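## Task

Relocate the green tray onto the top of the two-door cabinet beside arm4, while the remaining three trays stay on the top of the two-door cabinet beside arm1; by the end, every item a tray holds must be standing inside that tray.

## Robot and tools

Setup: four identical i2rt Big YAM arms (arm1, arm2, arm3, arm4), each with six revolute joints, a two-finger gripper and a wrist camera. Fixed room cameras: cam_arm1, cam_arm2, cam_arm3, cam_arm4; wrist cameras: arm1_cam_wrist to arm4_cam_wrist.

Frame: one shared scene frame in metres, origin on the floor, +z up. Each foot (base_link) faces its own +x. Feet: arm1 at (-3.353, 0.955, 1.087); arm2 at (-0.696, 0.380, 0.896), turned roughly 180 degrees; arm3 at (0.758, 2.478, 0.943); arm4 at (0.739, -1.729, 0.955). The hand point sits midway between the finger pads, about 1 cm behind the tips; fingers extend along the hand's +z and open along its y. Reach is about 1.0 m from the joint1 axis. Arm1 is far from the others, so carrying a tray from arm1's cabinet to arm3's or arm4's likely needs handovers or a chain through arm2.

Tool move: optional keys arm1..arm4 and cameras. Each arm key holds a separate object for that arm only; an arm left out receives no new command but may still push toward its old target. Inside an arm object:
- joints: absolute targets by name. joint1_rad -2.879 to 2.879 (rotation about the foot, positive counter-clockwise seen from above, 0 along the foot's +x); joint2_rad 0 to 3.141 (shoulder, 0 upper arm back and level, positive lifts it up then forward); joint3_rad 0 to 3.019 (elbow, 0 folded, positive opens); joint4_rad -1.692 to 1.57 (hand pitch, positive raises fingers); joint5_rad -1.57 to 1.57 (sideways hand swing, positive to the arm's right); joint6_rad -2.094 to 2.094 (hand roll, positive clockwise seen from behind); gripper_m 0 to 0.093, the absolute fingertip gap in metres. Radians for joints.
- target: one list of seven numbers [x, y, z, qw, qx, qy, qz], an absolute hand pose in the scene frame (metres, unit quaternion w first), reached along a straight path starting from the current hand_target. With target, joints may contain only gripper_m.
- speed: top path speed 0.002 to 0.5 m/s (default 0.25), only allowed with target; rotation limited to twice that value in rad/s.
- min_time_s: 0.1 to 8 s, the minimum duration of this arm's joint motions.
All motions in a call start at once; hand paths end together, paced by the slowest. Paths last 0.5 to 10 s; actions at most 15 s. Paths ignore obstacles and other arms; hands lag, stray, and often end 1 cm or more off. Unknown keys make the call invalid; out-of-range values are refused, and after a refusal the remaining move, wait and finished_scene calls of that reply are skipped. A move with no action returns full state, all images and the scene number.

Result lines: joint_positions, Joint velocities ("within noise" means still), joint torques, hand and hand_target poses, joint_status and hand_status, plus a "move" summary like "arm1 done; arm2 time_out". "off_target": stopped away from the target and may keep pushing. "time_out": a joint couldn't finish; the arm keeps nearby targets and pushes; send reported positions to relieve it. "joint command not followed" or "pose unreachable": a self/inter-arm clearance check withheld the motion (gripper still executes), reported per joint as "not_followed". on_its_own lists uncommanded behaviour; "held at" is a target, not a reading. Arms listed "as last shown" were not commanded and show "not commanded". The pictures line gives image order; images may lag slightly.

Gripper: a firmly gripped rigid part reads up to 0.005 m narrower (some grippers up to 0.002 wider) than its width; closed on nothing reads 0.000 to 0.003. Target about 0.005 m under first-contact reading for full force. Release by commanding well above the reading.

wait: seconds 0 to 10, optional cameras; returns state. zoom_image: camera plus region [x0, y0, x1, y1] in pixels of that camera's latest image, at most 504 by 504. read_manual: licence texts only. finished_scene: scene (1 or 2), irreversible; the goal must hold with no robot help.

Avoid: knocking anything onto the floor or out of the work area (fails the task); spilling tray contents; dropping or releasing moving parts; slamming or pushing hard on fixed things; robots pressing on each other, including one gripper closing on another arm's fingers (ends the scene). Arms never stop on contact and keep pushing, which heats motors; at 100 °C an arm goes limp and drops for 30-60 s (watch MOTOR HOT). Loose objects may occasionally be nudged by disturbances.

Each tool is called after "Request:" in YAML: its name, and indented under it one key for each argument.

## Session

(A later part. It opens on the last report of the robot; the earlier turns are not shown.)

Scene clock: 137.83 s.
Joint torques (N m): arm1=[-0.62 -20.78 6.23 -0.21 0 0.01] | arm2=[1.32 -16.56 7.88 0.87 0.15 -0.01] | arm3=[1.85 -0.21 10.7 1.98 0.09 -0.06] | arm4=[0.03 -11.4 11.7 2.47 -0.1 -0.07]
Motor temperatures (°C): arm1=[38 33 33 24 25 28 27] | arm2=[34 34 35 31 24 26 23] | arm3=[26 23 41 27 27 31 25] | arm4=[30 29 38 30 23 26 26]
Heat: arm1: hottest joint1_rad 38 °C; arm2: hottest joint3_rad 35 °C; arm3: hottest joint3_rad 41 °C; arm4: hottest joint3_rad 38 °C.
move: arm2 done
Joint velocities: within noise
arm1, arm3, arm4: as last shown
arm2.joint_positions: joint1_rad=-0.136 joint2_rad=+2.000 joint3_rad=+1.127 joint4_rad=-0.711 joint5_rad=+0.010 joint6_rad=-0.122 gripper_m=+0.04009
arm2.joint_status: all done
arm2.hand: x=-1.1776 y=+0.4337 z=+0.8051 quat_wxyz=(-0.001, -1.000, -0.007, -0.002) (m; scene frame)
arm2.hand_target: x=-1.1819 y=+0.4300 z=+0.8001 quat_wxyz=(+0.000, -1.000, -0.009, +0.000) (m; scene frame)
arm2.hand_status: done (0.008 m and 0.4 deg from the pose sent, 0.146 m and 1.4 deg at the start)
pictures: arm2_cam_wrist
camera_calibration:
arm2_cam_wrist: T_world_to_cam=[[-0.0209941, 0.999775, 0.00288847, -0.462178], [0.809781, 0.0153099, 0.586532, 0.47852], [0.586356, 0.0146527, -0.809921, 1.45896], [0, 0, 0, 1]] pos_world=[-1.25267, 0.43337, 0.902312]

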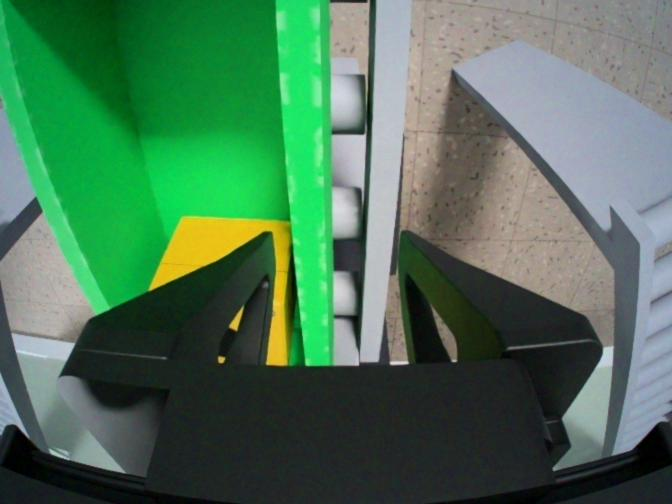

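Request:
wait:
  seconds: 0
  cameras: ["cam_arm2"]

Request:
zoom_image:
  camera: "cam_arm2"
  region: [230, 190, 360, 340]

Scene clock: 140.37 s.
Joint torques (N m): arm1=[-0.62 -20.89 6.24 -0.17 -0.01 0.01] | arm2=[1.2 -16.85 7.86 0.84 0.15 -0.02] | arm3=[1.73 -0.21 10.76 2.09 0.07 -0.05] | arm4=[0.26 -11.52 11.67 2.45 -0.09 -0.06]
Motor temperatures (°C): arm1=[38 33 33 24 25 28 26] | arm2=[34 35 34 31 24 26 23] | arm3=[26 23 41 27 27 31 25] | arm4=[30 29 38 30 23 26 26]
Heat: arm1: hottest joint1_rad 38 °C; arm2: hottest joint2_rad 35 °C; arm3: hottest joint3_rad 41 °C; arm4: hottest joint3_rad 38 °C.
Joint velocities: within noise
arm1.joint_positions: joint1_rad=+2.058 joint2_rad=+2.244 joint3_rad=+1.478 joint4_rad=-0.788 joint5_rad=+0.082 joint6_rad=-1.154 gripper_m=+0.02990
arm1.joint_status: not commanded
arm1.hand: x=-3.1340 y=+0.4049 z=+0.9673 quat_wxyz=(-0.028, +0.008, +0.999, -0.029) (m; scene frame)
arm1.hand_target: x=-3.1380 y=+0.4153 z=+0.9600 quat_wxyz=(-0.036, +0.007, +0.999, -0.015) (m; scene frame)
arm1.hand_status: not commanded
arm2.joint_positions: joint1_rad=-0.136 joint2_rad=+2.000 joint3_rad=+1.127 joint4_rad=-0.711 joint5_rad=+0.010 joint6_rad=-0.122 gripper_m=+0.04009
arm2.joint_status: all done
arm2.hand: x=-1.1776 y=+0.4337 z=+0.8051 quat_wxyz=(-0.001, -1.000, -0.007, -0.002) (m; scene frame)
arm2.hand_target: x=-1.1819 y=+0.4300 z=+0.8001 quat_wxyz=(+0.000, -1.000, -0.009, +0.000) (m; scene frame)
arm2.hand_status: done (0.008 m and 0.4 deg from the pose sent, 0.146 m and 1.4 deg at the start)
arm3.joint_positions: joint1_rad=-0.331 joint2_rad=+0.647 joint3_rad=+1.368 joint4_rad=-1.341 joint5_rad=+0.187 joint6_rad=+0.489 gripper_m=+0.09396
arm3.joint_status: not commanded
arm3.hand: x=+1.0113 y=+2.4730 z=+1.4646 quat_wxyz=(-0.457, -0.206, -0.864, -0.057) (m; scene frame)
arm3.hand_target: x=+1.0095 y=+2.4728 z=+1.4774 quat_wxyz=(-0.469, -0.206, -0.857, -0.062) (m; scene frame)
arm3.hand_status: not commanded
arm4.joint_positions: joint1_rad=+1.223 joint2_rad=+1.263 joint3_rad=+1.065 joint4_rad=-0.784 joint5_rad=-0.015 joint6_rad=+0.010 gripper_m=+0.09397
arm4.joint_status: not commanded
arm4.hand: x=+1.1160 y=-1.4287 z=+1.1891 quat_wxyz=(-0.277, +0.310, -0.904, -0.098) (m; scene frame)
arm4.hand_target: x=+1.1197 y=-1.4202 z=+1.2000 quat_wxyz=(-0.291, +0.317, -0.897, -0.103) (m; scene frame)
arm4.hand_status: not commanded
pictures: cam_arm2

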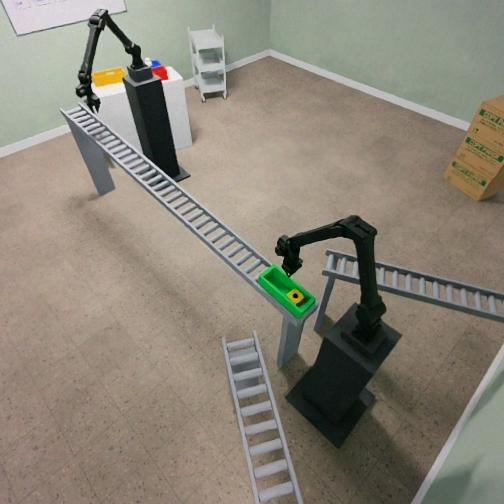

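Scaled by 3.360 from the camera's 504x504 image, which has a finer 720x720 frame.

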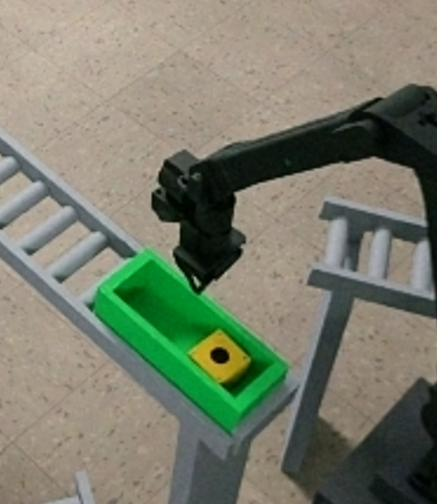

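Request:
move:
  arm2: {"target": [-1.105, 0.308, 0.80, 0, 1.0, 0.0087, 0], "speed": 0.2, "joints": {"gripper_m": 0.034}}
  cameras: ["arm2_cam_wrist", "cam_arm2"]

Scene clock: 146.07 s.
Joint torques (N m): arm1=[-0.62 -21.13 6.24 -0.21 -0.03 -0.02] | arm2=[1.03 -15.56 5.87 0.87 0.2 0.03] | arm3=[1.85 -0.56 10.7 2.04 0.07 -0.07] | arm4=[0.21 -11.46 11.69 2.47 -0.1 -0.06]
Motor temperatures (°C): arm1=[37 33 33 24 25 28 26] | arm2=[34 35 34 31 24 26 23] | arm3=[26 23 41 27 27 31 25] | arm4=[30 29 38 30 23 26 26]
Heat: arm1: hottest joint1_rad 37 °C; arm2: hottest joint2_rad 35 °C; arm3: hottest joint3_rad 41 °C; arm4: hottest joint3_rad 38 °C.
move: arm2 done
Joint velocities: within noise
arm1, arm3, arm4: as last shown
arm2.joint_positions: joint1_rad=+0.147 joint2_rad=+1.902 joint3_rad=+0.910 joint4_rad=-0.602 joint5_rad=+0.008 joint6_rad=+0.153 gripper_m=+0.03408
arm2.joint_status: all done
arm2.hand: x=-1.1038 y=+0.3093 z=+0.7989 quat_wxyz=(+0.000, -1.000, -0.011, -0.006) (m; scene frame)
arm2.hand_target: x=-1.1049 y=+0.3080 z=+0.7999 quat_wxyz=(+0.000, -1.000, -0.009, +0.000) (m; scene frame)
arm2.hand_status: done (0.002 m and 0.8 deg from the pose sent, 0.145 m and 0.4 deg at the start)
pictures: arm2_cam_wrist, cam_arm2
camera_calibration:
arm2_cam_wrist: T_world_to_cam=[[-0.0287088, 0.999574, 0.00526972, -0.346541], [0.805189, 0.0200012, 0.592681, 0.412786], [0.592323, 0.0212583, -0.80542, 1.41349], [0, 0, 0, 1]] pos_world=[-1.17956, 0.308089, 0.895627]

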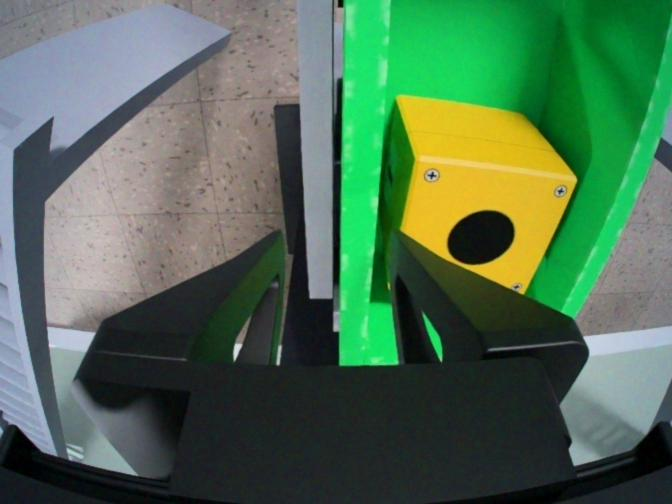

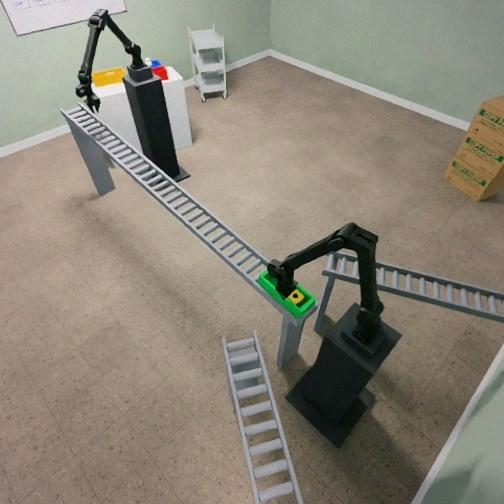

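Request:
zoom_image:
  camera: "arm2_cam_wrist"
  region: [280, 0, 672, 330]

Scaled by 1.286 from the camera's 672x504 image, which has a finer 960x720 frame.

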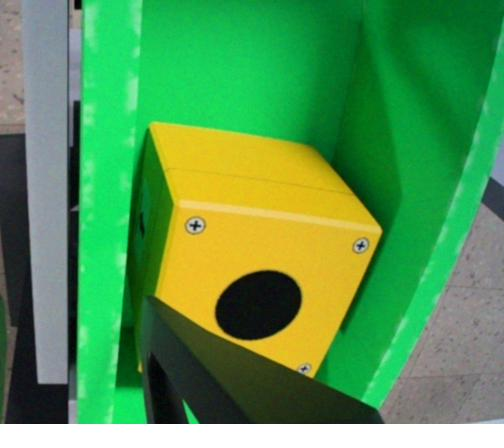

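Request:
zoom_image:
  camera: "arm2_cam_wrist"
  region: [270, 150, 430, 300]

Scaled by 3.150 from the camera's 672x504 image, which has a finer 960x720 frame.

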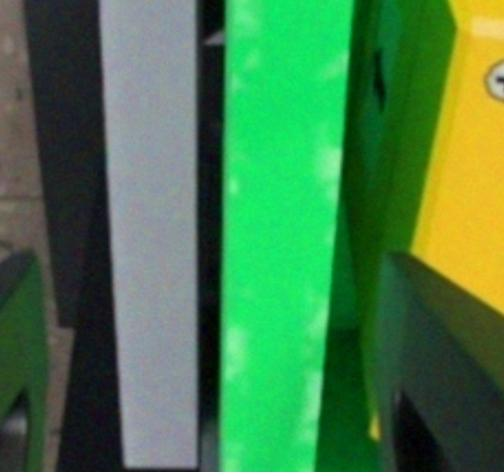

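Request:
move:
  arm2: {"target": [-1.106, 0.3165, 0.766, 0, 1.0, 0.0087, 0], "speed": 0.1, "joints": {"gripper_m": 0.03}}
  cameras: ["arm2_cam_wrist"]

Request:
zoom_image:
  camera: "arm2_cam_wrist"
  region: [250, 150, 450, 320]

Scene clock: 152.57 s.
Joint torques (N m): arm1=[-0.26 -20.72 6.27 -0.17 -0.02 -0.02] | arm2=[0.15 -14.1 5.65 0.9 0.19 -0.15] | arm3=[1.9 -0.44 10.73 1.99 0.08 -0.05] | arm4=[0.15 -11.46 11.67 2.45 -0.09 -0.05]
Motor temperatures (°C): arm1=[37 33 33 24 25 27 26] | arm2=[34 35 32 31 24 26 23] | arm3=[26 23 41 27 27 30 25] | arm4=[30 29 38 30 23 26 26]
Heat: arm1: hottest joint1_rad 37 °C; arm2: hottest joint2_rad 35 °C; arm3: hottest joint3_rad 41 °C; arm4: hottest joint3_rad 38 °C.
move: arm2 done
Joint velocities: within noise
arm1, arm3, arm4: as last shown
arm2.joint_positions: joint1_rad=+0.138 joint2_rad=+1.964 joint3_rad=+0.903 joint4_rad=-0.515 joint5_rad=+0.008 joint6_rad=+0.146 gripper_m=+0.03008
arm2.joint_status: all done
arm2.hand: x=-1.1070 y=+0.3121 z=+0.7729 quat_wxyz=(-0.001, -1.000, -0.010, +0.003) (m; scene frame)
arm2.hand_target: x=-1.1059 y=+0.3165 z=+0.7661 quat_wxyz=(+0.000, -1.000, -0.009, +0.000) (m; scene frame)
arm2.hand_status: done (0.008 m and 0.4 deg from the pose sent, 0.034 m and 0.7 deg at the start)
pictures: arm2_cam_wrist
camera_calibration:
arm2_cam_wrist: T_world_to_cam=[[-0.0273684, 0.999621, 0.0029814, -0.346084], [0.815563, 0.0206043, 0.578301, 0.453207], [0.57802, 0.0182587, -0.815818, 1.38751], [0, 0, 0, 1]] pos_world=[-1.1811, 0.311281, 0.870894]

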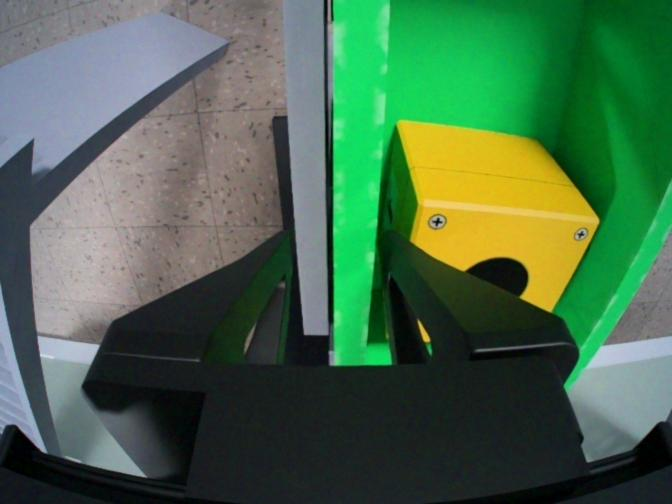

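Scaled by 2.520 from the camera's 672x504 image, which has a finer 960x720 frame.

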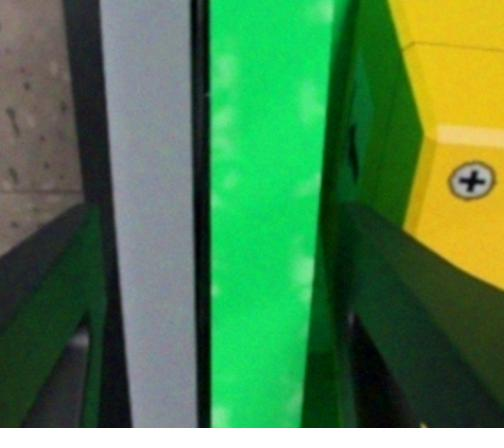

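Request:
move:
  arm2: {"target": [-1.117, 0.3235, 0.752, 0, 1.0, 0.0087, 0], "speed": 0.08, "joints": {"gripper_m": 0.028}}
  cameras: ["arm2_cam_wrist"]

Request:
zoom_image:
  camera: "arm2_cam_wrist"
  region: [250, 130, 490, 330]

Scene clock: 154.70 s.
Joint torques (N m): arm1=[-0.26 -20.95 6.23 -0.13 -0.03 -0.05] | arm2=[-0.32 -13.74 7.5 0.88 0.31 -0.15] | arm3=[2.26 -0.44 10.78 2.1 0.08 -0.03] | arm4=[0.32 -11.58 11.69 2.44 -0.1 -0.06]
Motor temperatures (°C): arm1=[37 32 33 24 25 27 26] | arm2=[34 35 32 31 24 26 23] | arm3=[26 23 41 27 27 30 25] | arm4=[30 29 38 30 23 26 26]
Heat: arm1: hottest joint1_rad 37 °C; arm2: hottest joint2_rad 35 °C; arm3: hottest joint3_rad 41 °C; arm4: hottest joint3_rad 38 °C.
move: arm2 off_target
Joint velocities: within noise
arm1, arm3, arm4: as last shown
arm2.joint_positions: joint1_rad=+0.122 joint2_rad=+2.006 joint3_rad=+0.908 joint4_rad=-0.498 joint5_rad=+0.006 joint6_rad=+0.126 gripper_m=+0.02807
arm2.joint_status: all done
arm2.hand: x=-1.1038 y=+0.3189 z=+0.7568 quat_wxyz=(-0.001, -1.000, -0.012, -0.008) (m; scene frame)
arm2.hand_target: x=-1.1167 y=+0.3235 z=+0.7524 quat_wxyz=(+0.000, -1.000, -0.009, +0.000) (m; scene frame)
arm2.hand_status: off_target (0.015 m and 1.0 deg from the pose sent, 0.026 m and 0.4 deg at the start)
pictures: arm2_cam_wrist
camera_calibration:
arm2_cam_wrist: T_world_to_cam=[[-0.03068, 0.999524, 0.00311478, -0.356496], [0.803291, 0.0228021, 0.59515, 0.432802], [0.594796, 0.0207613, -0.803609, 1.3809], [0, 0, 0, 1]] pos_world=[-1.17996, 0.317788, 0.853231]

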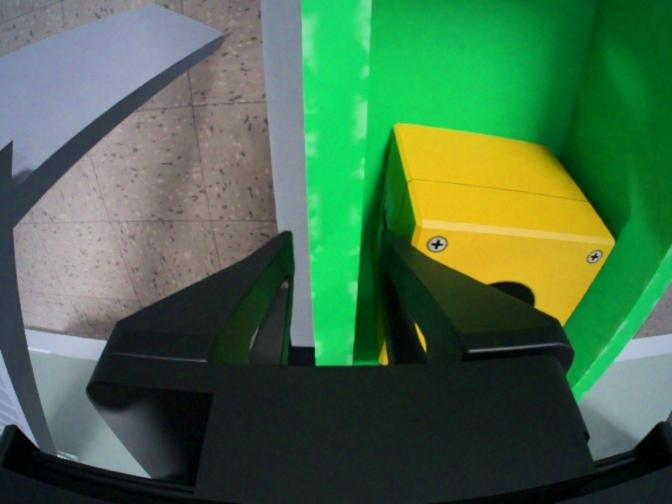

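Scaled by 2.100 from the camera's 672x504 image, which has a finer 960x720 frame.

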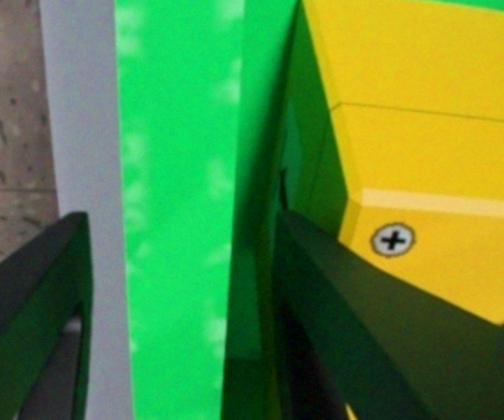

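Request:
move:
  arm2: {"target": [-1.117, 0.3232, 0.744, 0, 1.0, 0.0087, 0], "speed": 0.06}

Request:
move:
  arm2: {"joints": {"gripper_m": 0.018}}
  cameras: ["arm2_cam_wrist"]

Scene clock: 156.23 s.
Joint torques (N m): arm1=[-0.21 -20.89 6.23 -0.09 -0.02 0.03] | arm2=[-0.32 -13.68 7.13 0.81 0.33 -0.15] | arm3=[1.73 -0.44 10.7 2 0.07 -0.07] | arm4=[0.26 -11.63 11.69 2.45 -0.09 -0.06]
Motor temperatures (°C): arm1=[37 32 33 24 25 27 26] | arm2=[34 35 32 31 24 26 23] | arm3=[26 23 41 27 27 30 25] | arm4=[30 29 38 30 23 26 26]
Heat: arm1: hottest joint1_rad 37 °C; arm2: hottest joint2_rad 35 °C; arm3: hottest joint3_rad 41 °C; arm4: hottest joint3_rad 38 °C.
move: arm2 off_target
Joint velocities: within noise
arm1, arm3, arm4: as last shown
arm2.joint_positions: joint1_rad=+0.122 joint2_rad=+2.024 joint3_rad=+0.913 joint4_rad=-0.478 joint5_rad=+0.006 joint6_rad=+0.126 gripper_m=+0.02807
arm2.joint_status: not commanded
arm2.hand: x=-1.1068 y=+0.3183 z=+0.7506 quat_wxyz=(-0.002, -1.000, -0.012, -0.004) (m; scene frame)
arm2.hand_target: x=-1.1167 y=+0.3232 z=+0.7443 quat_wxyz=(+0.000, -1.000, -0.009, +0.000) (m; scene frame)
arm2.hand_status: off_target (0.013 m and 0.6 deg from the pose sent, 0.019 m and 1.0 deg at the start)
pictures: none

Scene clock: 156.80 s.
Joint torques (N m): arm1=[-0.15 -21.01 6.38 -0.08 -0.03 0] | arm2=[0.09 -14.04 7.04 0.83 0.23 -0.14] | arm3=[1.67 -0.44 10.8 2.09 0.09 -0.07] | arm4=[0.15 -11.4 11.64 2.41 -0.09 -0.06]
Motor temperatures (°C): arm1=[37 32 33 24 25 27 26] | arm2=[34 35 32 31 24 26 23] | arm3=[26 23 41 27 27 30 25] | arm4=[30 29 38 30 23 26 26]
Heat: arm1: hottest joint1_rad 37 °C; arm2: hottest joint2_rad 35 °C; arm3: hottest joint3_rad 41 °C; arm4: hottest joint3_rad 38 °C.
move: arm2 done
Joint velocities: within noise
arm1, arm3, arm4: as last shown
arm2.joint_positions: joint1_rad=+0.118 joint2_rad=+2.029 joint3_rad=+0.913 joint4_rad=-0.478 joint5_rad=+0.008 joint6_rad=+0.126 gripper_m=+0.01811
arm2.joint_status: all done
arm2.hand: x=-1.1060 y=+0.3204 z=+0.7490 quat_wxyz=(+0.000, -1.000, -0.010, -0.006) (m; scene frame)
arm2.hand_target: x=-1.1166 y=+0.3232 z=+0.7442 quat_wxyz=(+0.000, -1.000, -0.009, +0.000) (m; scene frame)
arm2.hand_status: not commanded
pictures: arm2_cam_wrist
camera_calibration:
arm2_cam_wrist: T_world_to_cam=[[-0.027515, 0.999611, 0.00464909, -0.355712], [0.805039, 0.0194018, 0.592904, 0.443872], [0.592583, 0.0200565, -0.805259, 1.37489], [0, 0, 0, 1]] pos_world=[-1.18186, 0.319386, 0.845627]

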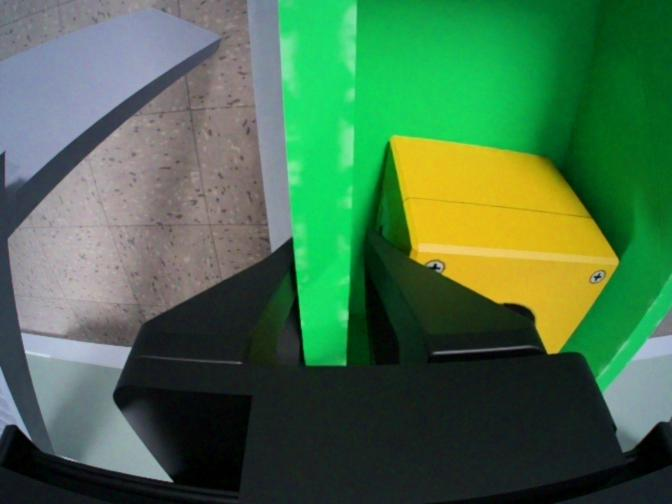

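Request:
move:
  arm2: {"joints": {"gripper_m": 0.003}}

Request:
move:
  arm2: {"target": [-1.117, 0.3232, 0.80, 0, 1.0, 0.0087, 0], "speed": 0.06}
  cameras: ["arm2_cam_wrist", "cam_arm2"]

Request:
zoom_image:
  camera: "cam_arm2"
  region: [230, 220, 350, 340]

Scene clock: 157.80 s.
Joint torques (N m): arm1=[-0.44 -20.95 6.22 -0.12 -0.02 0.03] | arm2=[-0.09 -13.98 6.97 0.75 0.33 -0.15] | arm3=[1.96 -0.26 10.76 2.04 0.08 -0.06] | arm4=[0.15 -11.46 11.67 2.44 -0.1 -0.06]
Motor temperatures (°C): arm1=[37 32 33 24 25 27 26] | arm2=[34 35 32 31 24 26 23] | arm3=[26 23 41 27 27 30 25] | arm4=[30 29 38 30 23 26 26]
Heat: arm1: hottest joint1_rad 37 °C; arm2: hottest joint2_rad 35 °C; arm3: hottest joint3_rad 41 °C; arm4: hottest joint3_rad 38 °C.
move: arm2 off_target
Joint velocities: within noise
arm1, arm3, arm4: as last shown
arm2.joint_positions: joint1_rad=+0.119 joint2_rad=+2.029 joint3_rad=+0.914 joint4_rad=-0.477 joint5_rad=+0.005 joint6_rad=+0.127 gripper_m=+0.01082
arm2.joint_status: gripper_m off_target (ended at +0.01084, target +0.00300)
arm2.hand: x=-1.1068 y=+0.3195 z=+0.7492 quat_wxyz=(-0.002, -1.000, -0.010, -0.005) (m; scene frame)
arm2.hand_target: x=-1.1166 y=+0.3232 z=+0.7442 quat_wxyz=(+0.000, -1.000, -0.009, +0.000) (m; scene frame)
arm2.hand_status: not commanded
pictures: none

Scene clock: 159.33 s.
Joint torques (N m): arm1=[-0.26 -21.13 6.2 -0.23 0 -0.02] | arm2=[0.26 -17.85 7.54 -0.34 0.36 -0.13] | arm3=[1.9 -0.44 10.7 1.96 0.08 -0.08] | arm4=[0.15 -11.4 11.67 2.44 -0.1 -0.05]
Motor temperatures (°C): arm1=[37 32 33 24 25 27 26] | arm2=[34 35 32 31 24 26 23] | arm3=[26 23 41 27 27 30 25] | arm4=[30 29 38 30 23 26 25]
Heat: arm1: hottest joint1_rad 37 °C; arm2: hottest joint2_rad 35 °C; arm3: hottest joint3_rad 41 °C; arm4: hottest joint3_rad 38 °C.
move: arm2 off_target
Joint velocities: within noise
arm1, arm3, arm4: as last shown
arm2.joint_positions: joint1_rad=+0.117 joint2_rad=+1.940 joint3_rad=+0.914 joint4_rad=-0.584 joint5_rad=+0.005 joint6_rad=+0.126 gripper_m=+0.01082
arm2.joint_status: not commanded
arm2.hand: x=-1.1036 y=+0.3211 z=+0.7846 quat_wxyz=(-0.001, -1.000, -0.009, -0.014) (m; scene frame)
arm2.hand_target: x=-1.1167 y=+0.3232 z=+0.7998 quat_wxyz=(+0.000, -1.000, -0.009, +0.000) (m; scene frame)
arm2.hand_status: off_target (0.021 m and 1.6 deg from the pose sent, 0.052 m and 0.6 deg at the start)
pictures: arm2_cam_wrist, cam_arm2
camera_calibration:
arm2_cam_wrist: T_world_to_cam=[[-0.0261844, 0.999651, 0.00351896, -0.354089], [0.79553, 0.0187059, 0.605625, 0.400491], [0.605348, 0.0186574, -0.795742, 1.40919], [0, 0, 0, 1]] pos_world=[-1.18093, 0.320182, 0.880054]

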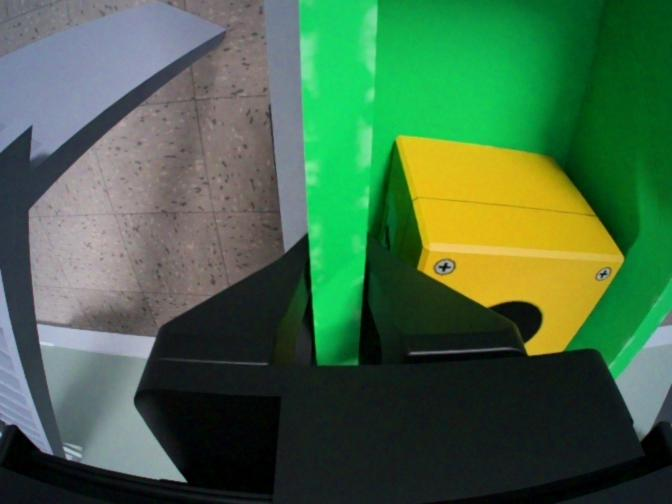

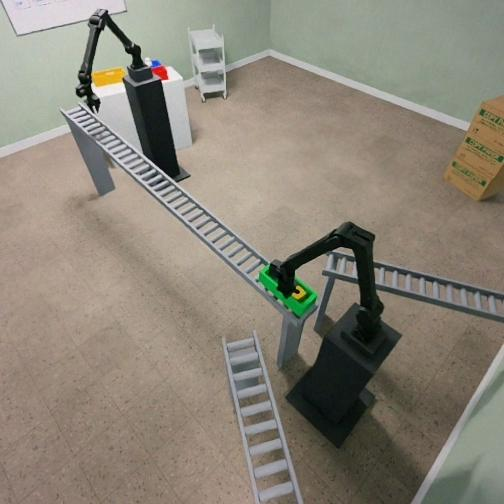

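Scaled by 4.200 from the camera's 504x504 image, which has a finer 720x720 frame.

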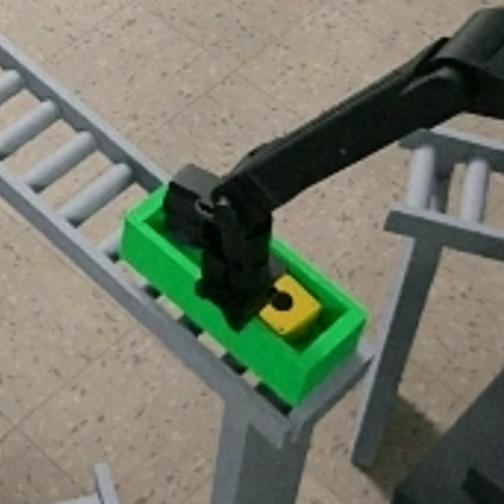

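Request:
move:
  arm2: {"target": [-1.117, 0.3232, 0.92, 0, 1.0, 0.0087, 0], "speed": 0.12}

Request:
move:
  arm2: {"target": [-1.035, -0.10, 0.93, 0, 0.9681, -0.2504, 0], "speed": 0.2}
  cameras: ["arm2_cam_wrist", "cam_arm2"]

Request:
zoom_image:
  camera: "cam_arm2"
  region: [190, 300, 350, 460]

Scene clock: 163.53 s.
Joint torques (N m): arm1=[-0.38 -21.19 6.2 -0.06 -0.01 0] | arm2=[0.38 -15.74 12.88 -0.28 0.37 -0.08] | arm3=[1.79 -0.5 10.7 2.07 0.09 -0.05] | arm4=[0.15 -11.46 11.71 2.44 -0.1 -0.06]
Motor temperatures (°C): arm1=[37 32 33 24 25 27 26] | arm2=[34 35 32 31 24 26 23] | arm3=[26 23 41 27 27 30 25] | arm4=[30 29 38 30 23 26 25]
Heat: arm1: hottest joint1_rad 37 °C; arm2: hottest joint2_rad 35 °C; arm3: hottest joint3_rad 41 °C; arm4: hottest joint3_rad 38 °C.
move: arm2 off_target
Joint velocities: within noise
arm1.joint_positions: joint1_rad=+2.058 joint2_rad=+2.244 joint3_rad=+1.478 joint4_rad=-0.788 joint5_rad=+0.082 joint6_rad=-1.154 gripper_m=+0.02990
arm1.joint_status: not commanded
arm1.hand: x=-3.1340 y=+0.4049 z=+0.9673 quat_wxyz=(-0.028, +0.008, +0.999, -0.029) (m; scene frame)
arm1.hand_target: x=-3.1380 y=+0.4153 z=+0.9600 quat_wxyz=(-0.036, +0.007, +0.999, -0.015) (m; scene frame)
arm1.hand_status: not commanded
arm2.joint_positions: joint1_rad=+0.117 joint2_rad=+1.684 joint3_rad=+0.948 joint4_rad=-0.911 joint5_rad=+0.004 joint6_rad=+0.125 gripper_m=+0.01082
arm2.joint_status: not commanded
arm2.hand: x=-1.0886 y=+0.3243 z=+0.8950 quat_wxyz=(+0.002, -0.999, -0.010, -0.033) (m; scene frame)
arm2.hand_target: x=-1.1157 y=+0.3234 z=+0.9204 quat_wxyz=(+0.000, -1.000, -0.008, +0.000) (m; scene frame)
arm2.hand_status: off_target (0.038 m and 3.8 deg from the pose sent, 0.136 m and 1.6 deg at the start)
arm3.joint_positions: joint1_rad=-0.331 joint2_rad=+0.647 joint3_rad=+1.368 joint4_rad=-1.341 joint5_rad=+0.187 joint6_rad=+0.489 gripper_m=+0.09396
arm3.joint_status: not commanded
arm3.hand: x=+1.0113 y=+2.4730 z=+1.4646 quat_wxyz=(-0.457, -0.206, -0.864, -0.057) (m; scene frame)
arm3.hand_target: x=+1.0095 y=+2.4728 z=+1.4774 quat_wxyz=(-0.469, -0.206, -0.857, -0.062) (m; scene frame)
arm3.hand_status: not commanded
arm4.joint_positions: joint1_rad=+1.223 joint2_rad=+1.263 joint3_rad=+1.065 joint4_rad=-0.784 joint5_rad=-0.015 joint6_rad=+0.010 gripper_m=+0.09397
arm4.joint_status: not commanded
arm4.hand: x=+1.1160 y=-1.4287 z=+1.1891 quat_wxyz=(-0.277, +0.310, -0.904, -0.098) (m; scene frame)
arm4.hand_target: x=+1.1197 y=-1.4202 z=+1.2000 quat_wxyz=(-0.291, +0.317, -0.897, -0.103) (m; scene frame)
arm4.hand_status: not commanded
pictures: none

Scene clock: 166.70 s.
Joint torques (N m): arm1=[-0.67 -20.78 6.22 -0.18 -0.01 0.01] | arm2=[0.38 -21.54 14.89 -0.58 0.35 0.02] | arm3=[1.9 -0.32 10.76 2.02 0.09 -0.06] | arm4=[0.21 -11.4 11.69 2.45 -0.09 -0.06]
Motor temperatures (°C): arm1=[37 32 33 24 25 27 26] | arm2=[34 35 32 31 24 26 24] | arm3=[26 23 41 27 27 30 25] | arm4=[30 29 38 30 23 26 25]
Heat: arm1: hottest joint1_rad 37 °C; arm2: hottest joint2_rad 35 °C; arm3: hottest joint3_rad 41 °C; arm4: hottest joint3_rad 38 °C.
move: arm2 off_target
Joint velocities: within noise
arm1, arm3, arm4: as last shown
arm2.joint_positions: joint1_rad=+0.931 joint2_rad=+2.024 joint3_rad=+1.497 joint4_rad=-1.106 joint5_rad=-0.004 joint6_rad=+1.455 gripper_m=+0.01082
arm2.joint_status: not commanded
arm2.hand: x=-1.0195 y=-0.0808 z=+0.9048 quat_wxyz=(+0.022, -0.969, +0.245, -0.010) (m; scene frame)
arm2.hand_target: x=-1.0341 y=-0.0987 z=+0.9304 quat_wxyz=(-0.001, -0.968, +0.250, +0.000) (m; scene frame)
arm2.hand_status: off_target (0.035 m and 2.9 deg from the pose sent, 0.429 m and 30.4 deg at the start)
pictures: arm2_cam_wrist, cam_arm2
camera_calibration:
arm2_cam_wrist: T_world_to_cam=[[0.468804, 0.881679, 0.0535234, 0.499315], [0.698176, -0.406988, 0.588992, 0.149777], [0.541085, -0.238753, -0.806364, 1.38473], [0, 0, 0, 1]] pos_world=[-1.08791, -0.0486695, 1.00165]

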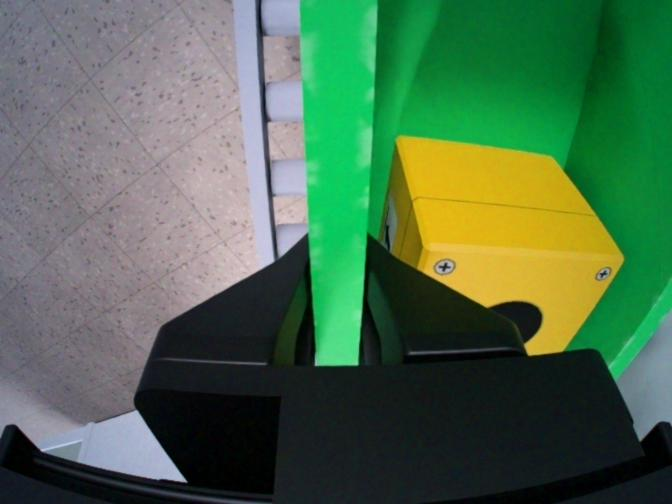

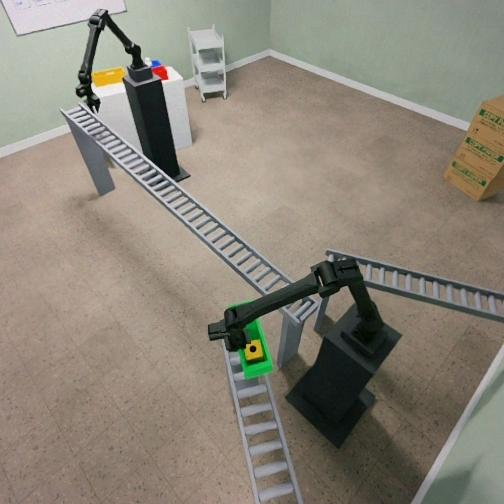

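Scaled by 3.150 from the camera's 504x504 image, which has a finer 720x720 frame.

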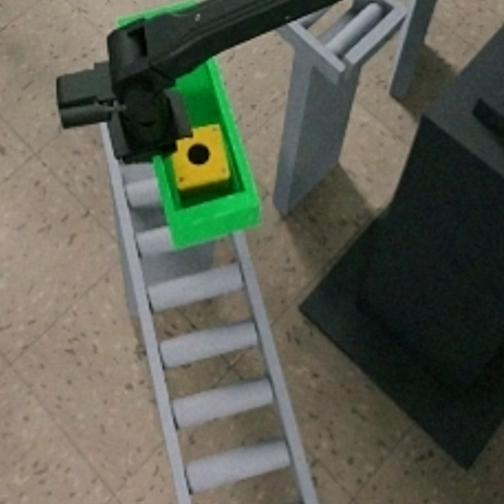

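Request:
move:
  arm2: {"target": [-0.996, -0.154, 0.868, -0.015, -0.9672, 0.2504, 0.041], "speed": 0.12}
  cameras: ["arm2_cam_wrist", "cam_arm2"]

Request:
zoom_image:
  camera: "cam_arm2"
  region: [200, 310, 330, 440]

Scene clock: 171.00 s.
Joint torques (N m): arm1=[-0.32 -20.78 6.09 -0.21 -0.02 0] | arm2=[0.62 -23.06 13.91 0.35 0.48 -0.01] | arm3=[1.85 0.03 10.8 2.1 0.09 -0.07] | arm4=[0.26 -11.58 11.69 2.47 -0.09 -0.07]
Motor temperatures (°C): arm1=[37 32 33 24 25 27 26] | arm2=[34 35 33 31 24 26 24] | arm3=[26 23 41 27 27 30 25] | arm4=[30 29 38 30 23 26 25]
Heat: arm1: hottest joint1_rad 37 °C; arm2: hottest joint2_rad 35 °C; arm3: hottest joint3_rad 41 °C; arm4: hottest joint3_rad 38 °C.
move: arm2 off_target
Joint velocities: within noise
arm1, arm3, arm4: as last shown
arm2.joint_positions: joint1_rad=+1.050 joint2_rad=+2.138 joint3_rad=+1.499 joint4_rad=-0.973 joint5_rad=+0.065 joint6_rad=+1.579 gripper_m=+0.01082
arm2.joint_status: not commanded
arm2.hand: x=-0.9813 y=-0.1244 z=+0.8414 quat_wxyz=(+0.022, -0.968, +0.248, +0.029) (m; scene frame)
arm2.hand_target: x=-0.9950 y=-0.1522 z=+0.8691 quat_wxyz=(-0.015, -0.967, +0.250, +0.041) (m; scene frame)
arm2.hand_status: off_target (0.042 m and 4.4 deg from the pose sent, 0.085 m and 7.3 deg at the start)
pictures: arm2_cam_wrist, cam_arm2
camera_calibration:
arm2_cam_wrist: T_world_to_cam=[[0.475055, 0.879324, 0.0333456, 0.546035], [0.73982, -0.419631, 0.525905, 0.235141], [0.476433, -0.225164, -0.84989, 1.27744], [0, 0, 0, 1]] pos_world=[-1.04197, -0.0938364, 0.943811]

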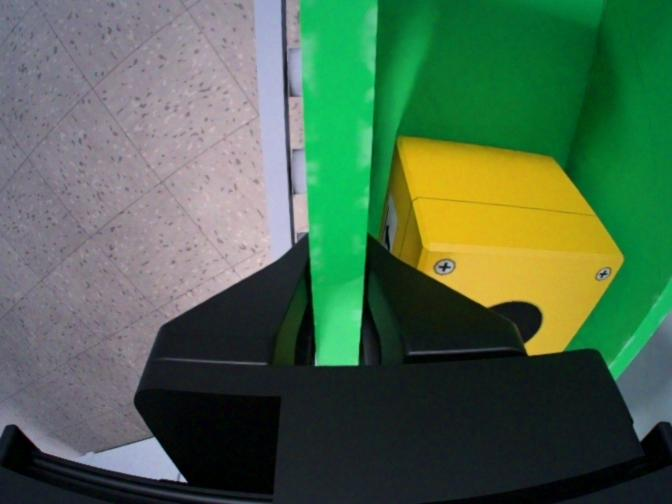

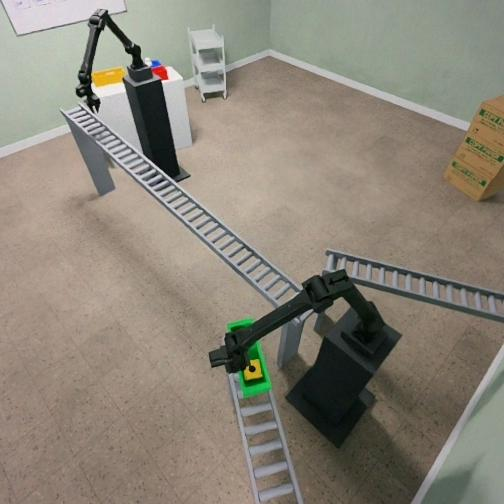

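Scaled by 3.877 from the camera's 504x504 image, which has a finer 720x720 frame.

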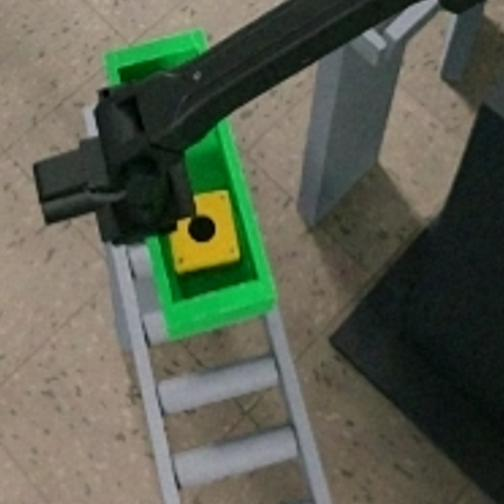

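Request:
move:
  arm2: {"target": [-1.006, -0.171, 0.841, -0.029, -0.967, 0.2504, 0.0435], "speed": 0.08}
  cameras: ["cam_arm2"]

Request:
zoom_image:
  camera: "cam_arm2"
  region: [200, 310, 330, 440]

Scene clock: 173.57 s.
Joint torques (N m): arm1=[-0.38 -21.19 6.12 -0.24 0.01 -0.02] | arm2=[0.62 -23.88 13.7 0.42 0.41 -0.03] | arm3=[1.49 -0.44 10.74 2.02 0.09 -0.04] | arm4=[0.09 -11.4 11.71 2.47 -0.09 -0.06]
Motor temperatures (°C): arm1=[37 32 33 24 25 27 26] | arm2=[34 36 33 31 24 26 24] | arm3=[26 23 41 27 27 30 25] | arm4=[30 29 39 30 23 26 25]
Heat: arm1: hottest joint1_rad 37 °C; arm2: hottest joint2_rad 36 °C; arm3: hottest joint3_rad 41 °C; arm4: hottest joint3_rad 39 °C.
move: arm2 off_target
Joint velocities: within noise
arm1, arm3, arm4: as last shown
arm2.joint_positions: joint1_rad=+1.050 joint2_rad=+2.207 joint3_rad=+1.536 joint4_rad=-0.915 joint5_rad=+0.065 joint6_rad=+1.580 gripper_m=+0.01082
arm2.joint_status: not commanded
arm2.hand: x=-0.9903 y=-0.1409 z=+0.8138 quat_wxyz=(+0.009, -0.968, +0.249, +0.033) (m; scene frame)
arm2.hand_target: x=-1.0051 y=-0.1693 z=+0.8423 quat_wxyz=(-0.029, -0.967, +0.251, +0.043) (m; scene frame)
arm2.hand_status: off_target (0.044 m and 4.5 deg from the pose sent, 0.053 m and 6.0 deg at the start)
pictures: cam_arm2

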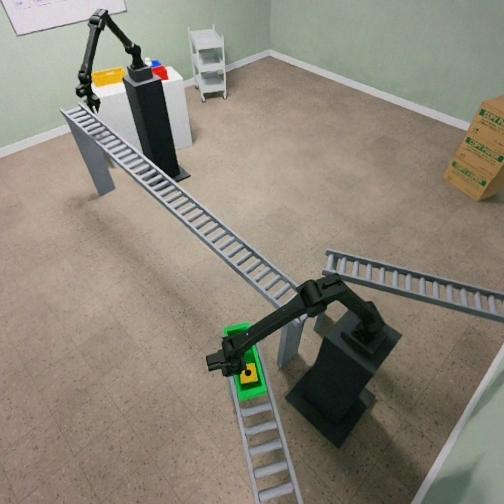

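Scaled by 3.877 from the camera's 504x504 image, which has a finer 720x720 frame.

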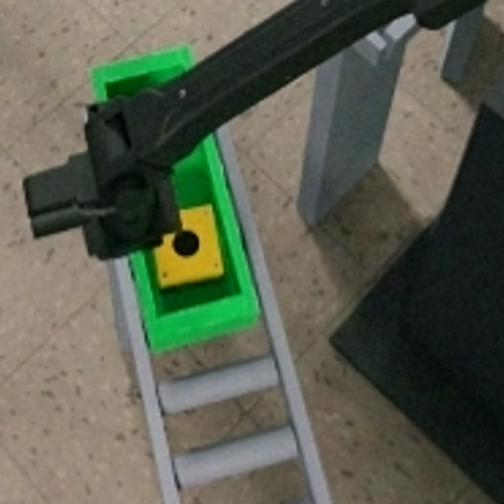

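Request:
move:
  arm2: {"target": [-1.003, -0.166, 0.816, -0.029, -0.967, 0.2504, 0.0435], "speed": 0.06}
  cameras: ["cam_arm2"]

Request:
zoom_image:
  camera: "cam_arm2"
  region: [210, 320, 310, 420]

Scene clock: 175.30 s.
Joint torques (N m): arm1=[-0.38 -20.72 6.17 -0.08 0.01 -0.01] | arm2=[0.5 -24.06 11.26 0.57 0.4 -0.01] | arm3=[1.85 -0.21 10.73 2.04 0.08 -0.07] | arm4=[0.21 -11.46 11.67 2.44 -0.1 -0.06]
Motor temperatures (°C): arm1=[37 32 33 24 25 27 26] | arm2=[34 36 33 31 24 26 24] | arm3=[26 23 41 27 27 30 25] | arm4=[30 29 39 30 23 26 25]
Heat: arm1: hottest joint1_rad 37 °C; arm2: hottest joint2_rad 36 °C; arm3: hottest joint3_rad 41 °C; arm4: hottest joint3_rad 39 °C.
move: arm2 off_target
Joint velocities: within noise
arm1, arm3, arm4: as last shown
arm2.joint_positions: joint1_rad=+1.050 joint2_rad=+2.234 joint3_rad=+1.536 joint4_rad=-0.860 joint5_rad=+0.065 joint6_rad=+1.580 gripper_m=+0.01082
arm2.joint_status: not commanded
arm2.hand: x=-0.9939 y=-0.1475 z=+0.7980 quat_wxyz=(-0.005, -0.968, +0.249, +0.036) (m; scene frame)
arm2.hand_target: x=-1.0027 y=-0.1655 z=+0.8166 quat_wxyz=(-0.029, -0.967, +0.250, +0.043) (m; scene frame)
arm2.hand_status: off_target (0.027 m and 2.9 deg from the pose sent, 0.028 m and 4.5 deg at the start)
pictures: cam_arm2

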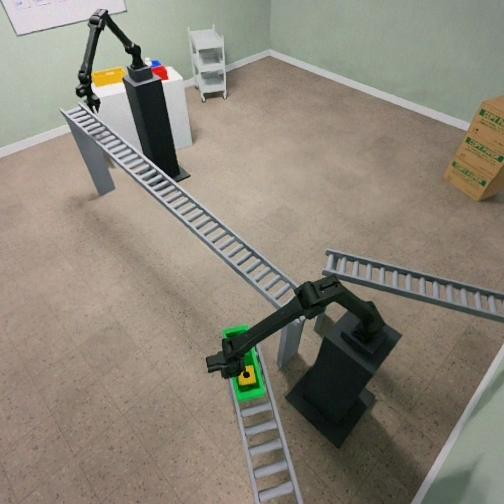

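Scaled by 5.040 from the camera's 504x504 image, which has a finer 720x720 frame.

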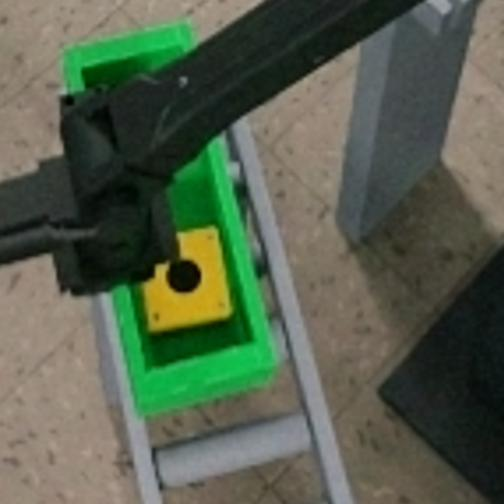

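Request:
move:
  arm2: {"target": [-0.989, -0.141, 0.822, -0.026, -0.967, 0.2504, 0.0435], "speed": 0.06}
  cameras: ["cam_arm2"]

Request:
zoom_image:
  camera: "cam_arm2"
  region: [210, 320, 310, 420]

Scene clock: 177.73 s.
Joint torques (N m): arm1=[-0.62 -21.13 6.2 -0.13 -0.01 -0.02] | arm2=[0.62 -25.23 9.16 0.43 0.47 -0.01] | arm3=[1.61 -0.32 10.76 2.04 0.09 -0.06] | arm4=[0.32 -11.52 11.66 2.45 -0.1 -0.07]
Motor temperatures (°C): arm1=[37 32 33 24 25 27 26] | arm2=[34 36 33 31 24 26 24] | arm3=[26 23 41 27 27 30 25] | arm4=[30 29 39 30 23 26 25]
Heat: arm1: hottest joint1_rad 37 °C; arm2: hottest joint2_rad 36 °C; arm3: hottest joint3_rad 41 °C; arm4: hottest joint3_rad 39 °C.
move: arm2 off_target
Joint velocities: within noise
arm1, arm3, arm4: as last shown
arm2.joint_positions: joint1_rad=+1.050 joint2_rad=+2.194 joint3_rad=+1.453 joint4_rad=-0.825 joint5_rad=+0.065 joint6_rad=+1.580 gripper_m=+0.01082
arm2.joint_status: not commanded
arm2.hand: x=-0.9829 y=-0.1272 z=+0.7964 quat_wxyz=(-0.001, -0.968, +0.249, +0.035) (m; scene frame)
arm2.hand_target: x=-0.9888 y=-0.1406 z=+0.8219 quat_wxyz=(-0.026, -0.967, +0.251, +0.043) (m; scene frame)
arm2.hand_status: off_target (0.030 m and 3.0 deg from the pose sent, 0.025 m and 2.6 deg at the start)
pictures: cam_arm2

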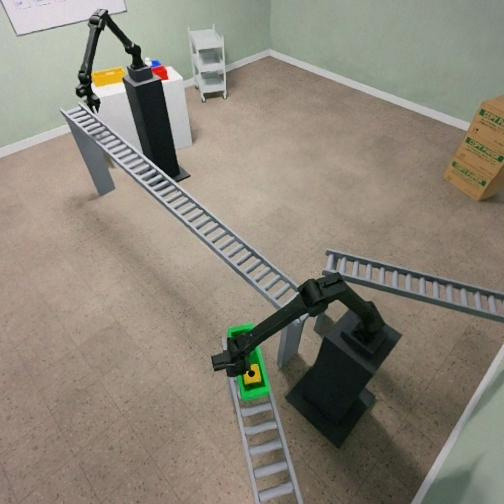

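Scaled by 5.040 from the camera's 504x504 image, which has a finer 720x720 frame.

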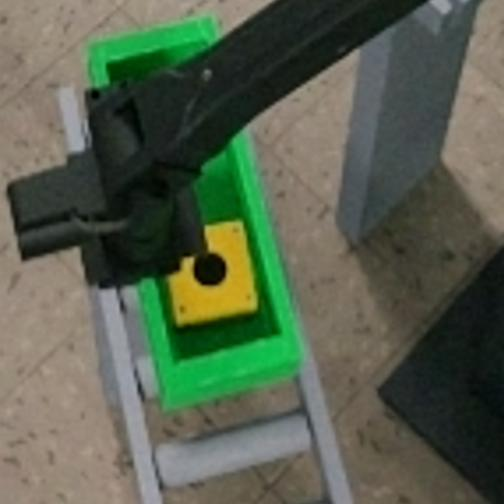

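Request:
move:
  arm2: {"target": [-0.9975, -0.1565, 0.824, -0.026, -0.967, 0.2504, 0.0435], "speed": 0.06}
  cameras: ["cam_arm2"]

Request:
zoom_image:
  camera: "cam_arm2"
  region: [210, 320, 310, 420]

Scene clock: 179.50 s.
Joint torques (N m): arm1=[-0.09 -21.01 6.28 -0.18 -0.02 -0.01] | arm2=[0.73 -22.89 13.18 -0.28 0.46 -0.02] | arm3=[1.67 -0.56 10.71 2.11 0.07 -0.06] | arm4=[0.21 -11.52 11.67 2.45 -0.09 -0.07]
Motor temperatures (°C): arm1=[37 33 33 24 25 27 26] | arm2=[34 36 33 31 24 26 24] | arm3=[26 23 41 27 27 30 25] | arm4=[30 29 39 30 23 26 25]
Heat: arm1: hottest joint1_rad 37 °C; arm2: hottest joint2_rad 36 °C; arm3: hottest joint3_rad 41 °C; arm4: hottest joint3_rad 39 °C.
move: arm2 off_target
Joint velocities: within noise
arm1, arm3, arm4: as last shown
arm2.joint_positions: joint1_rad=+1.050 joint2_rad=+2.194 joint3_rad=+1.473 joint4_rad=-0.839 joint5_rad=+0.065 joint6_rad=+1.580 gripper_m=+0.01082
arm2.joint_status: not commanded
arm2.hand: x=-0.9859 y=-0.1327 z=+0.8021 quat_wxyz=(-0.004, -0.968, +0.249, +0.036) (m; scene frame)
arm2.hand_target: x=-0.9968 y=-0.1553 z=+0.8246 quat_wxyz=(-0.026, -0.967, +0.250, +0.043) (m; scene frame)
arm2.hand_status: off_target (0.034 m and 2.7 deg from the pose sent, 0.043 m and 3.0 deg at the start)
pictures: cam_arm2

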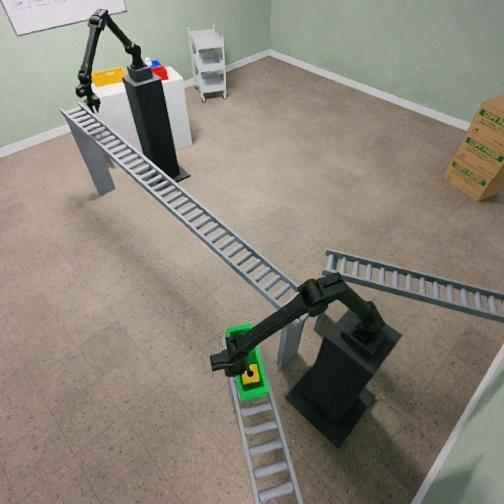

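Scaled by 5.040 from the camera's 504x504 image, which has a finer 720x720 frame.

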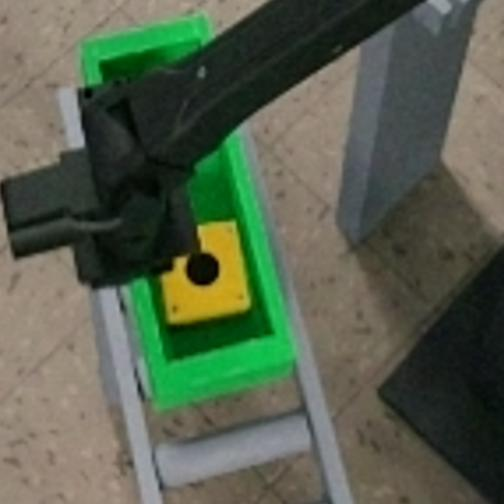

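Request:
move:
  arm2: {"target": [-0.9995, -0.160, 0.803, -0.026, -0.967, 0.2504, 0.0435], "speed": 0.05}
  cameras: ["cam_arm2"]

Request:
zoom_image:
  camera: "cam_arm2"
  region: [210, 320, 310, 420]

Scene clock: 181.10 s.
Joint torques (N m): arm1=[-0.62 -21.07 6.3 -0.18 0 -0.02] | arm2=[0.67 -23.47 12.72 0.44 0.46 -0.01] | arm3=[1.73 -0.26 10.71 2.11 0.07 -0.04] | arm4=[0.21 -11.46 11.64 2.44 -0.1 -0.06]
Motor temperatures (°C): arm1=[37 33 33 24 25 27 26] | arm2=[34 36 33 31 24 26 24] | arm3=[26 23 41 27 27 30 25] | arm4=[30 29 39 30 23 26 25]
Heat: arm1: hottest joint1_rad 37 °C; arm2: hottest joint2_rad 36 °C; arm3: hottest joint3_rad 41 °C; arm4: hottest joint3_rad 39 °C.
move: arm2 off_target
Joint velocities: within noise
arm1, arm3, arm4: as last shown
arm2.joint_positions: joint1_rad=+1.050 joint2_rad=+2.239 joint3_rad=+1.484 joint4_rad=-0.831 joint5_rad=+0.065 joint6_rad=+1.580 gripper_m=+0.01082
arm2.joint_status: not commanded
arm2.hand: x=-0.9845 y=-0.1301 z=+0.7799 quat_wxyz=(+0.009, -0.968, +0.249, +0.033) (m; scene frame)
arm2.hand_target: x=-0.9986 y=-0.1584 z=+0.8043 quat_wxyz=(-0.026, -0.967, +0.251, +0.043) (m; scene frame)
arm2.hand_status: off_target (0.041 m and 4.2 deg from the pose sent, 0.030 m and 2.7 deg at the start)
pictures: cam_arm2

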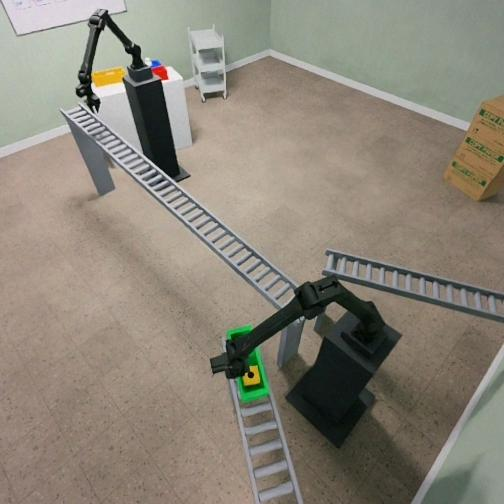

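Scaled by 5.040 from the camera's 504x504 image, which has a finer 720x720 frame.

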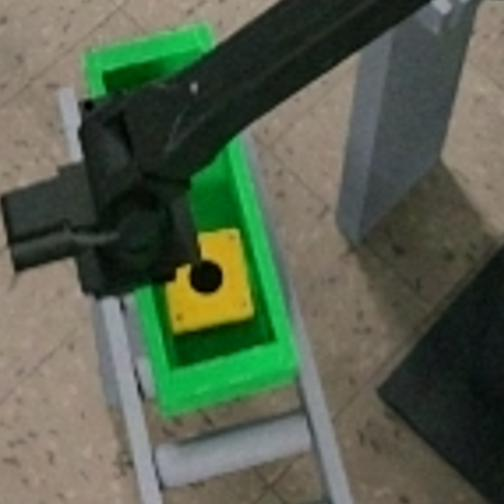

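Request:
move:
  arm2: {"target": [-1.0055, -0.1715, 0.806, -0.03, -0.967, 0.2504, 0.0435], "speed": 0.05}
  cameras: ["cam_arm2"]

Request:
zoom_image:
  camera: "cam_arm2"
  region: [210, 320, 310, 420]

Scene clock: 182.80 s.
Joint torques (N m): arm1=[-0.73 -20.95 6.2 -0.13 -0.01 -0.02] | arm2=[0.62 -23.77 13.15 -0.14 0.39 -0.03] | arm3=[1.67 -0.38 10.73 2.09 0.09 -0.05] | arm4=[0.15 -11.52 11.63 2.43 -0.09 -0.06]
Motor temperatures (°C): arm1=[37 33 33 24 25 27 26] | arm2=[34 37 33 31 24 26 24] | arm3=[26 23 41 27 27 30 24] | arm4=[30 29 39 30 23 26 25]
Heat: arm1: hottest joint1_rad 37 °C; arm2: hottest joint2_rad 37 °C; arm3: hottest joint3_rad 41 °C; arm4: hottest joint3_rad 39 °C.
move: arm2 off_target
Joint velocities: within noise
arm1.joint_positions: joint1_rad=+2.058 joint2_rad=+2.244 joint3_rad=+1.478 joint4_rad=-0.788 joint5_rad=+0.082 joint6_rad=-1.154 gripper_m=+0.02990
arm1.joint_status: not commanded
arm1.hand: x=-3.1340 y=+0.4049 z=+0.9673 quat_wxyz=(-0.028, +0.008, +0.999, -0.029) (m; scene frame)
arm1.hand_target: x=-3.1380 y=+0.4153 z=+0.9600 quat_wxyz=(-0.036, +0.007, +0.999, -0.015) (m; scene frame)
arm1.hand_status: not commanded
arm2.joint_positions: joint1_rad=+1.050 joint2_rad=+2.256 joint3_rad=+1.530 joint4_rad=-0.831 joint5_rad=+0.065 joint6_rad=+1.580 gripper_m=+0.01082
arm2.joint_status: not commanded
arm2.hand: x=-0.9936 y=-0.1469 z=+0.7838 quat_wxyz=(-0.006, -0.968, +0.249, +0.036) (m; scene frame)
arm2.hand_target: x=-1.0049 y=-0.1704 z=+0.8068 quat_wxyz=(-0.031, -0.967, +0.250, +0.043) (m; scene frame)
arm2.hand_status: off_target (0.035 m and 2.9 deg from the pose sent, 0.053 m and 4.6 deg at the start)
arm3.joint_positions: joint1_rad=-0.331 joint2_rad=+0.647 joint3_rad=+1.368 joint4_rad=-1.341 joint5_rad=+0.187 joint6_rad=+0.489 gripper_m=+0.09396
arm3.joint_status: not commanded
arm3.hand: x=+1.0113 y=+2.4730 z=+1.4646 quat_wxyz=(-0.457, -0.206, -0.864, -0.057) (m; scene frame)
arm3.hand_target: x=+1.0095 y=+2.4728 z=+1.4774 quat_wxyz=(-0.469, -0.206, -0.857, -0.062) (m; scene frame)
arm3.hand_status: not commanded
arm4.joint_positions: joint1_rad=+1.223 joint2_rad=+1.263 joint3_rad=+1.065 joint4_rad=-0.784 joint5_rad=-0.015 joint6_rad=+0.010 gripper_m=+0.09397
arm4.joint_status: not commanded
arm4.hand: x=+1.1160 y=-1.4287 z=+1.1891 quat_wxyz=(-0.277, +0.310, -0.904, -0.098) (m; scene frame)
arm4.hand_target: x=+1.1197 y=-1.4202 z=+1.2000 quat_wxyz=(-0.291, +0.317, -0.897, -0.103) (m; scene frame)
arm4.hand_status: not commanded
pictures: cam_arm2

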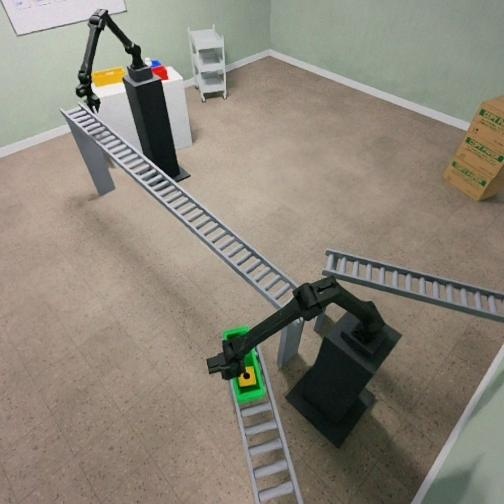

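Scaled by 5.040 from the camera's 504x504 image, which has a finer 720x720 frame.

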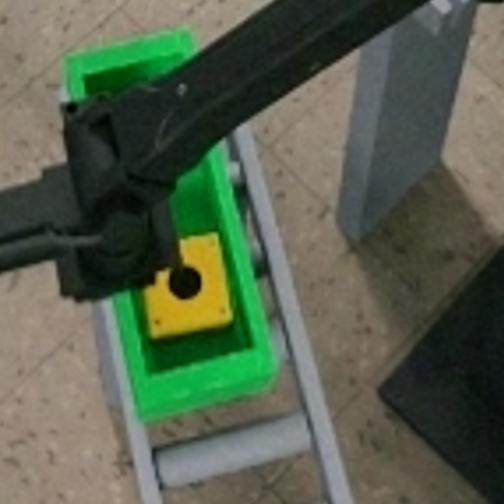

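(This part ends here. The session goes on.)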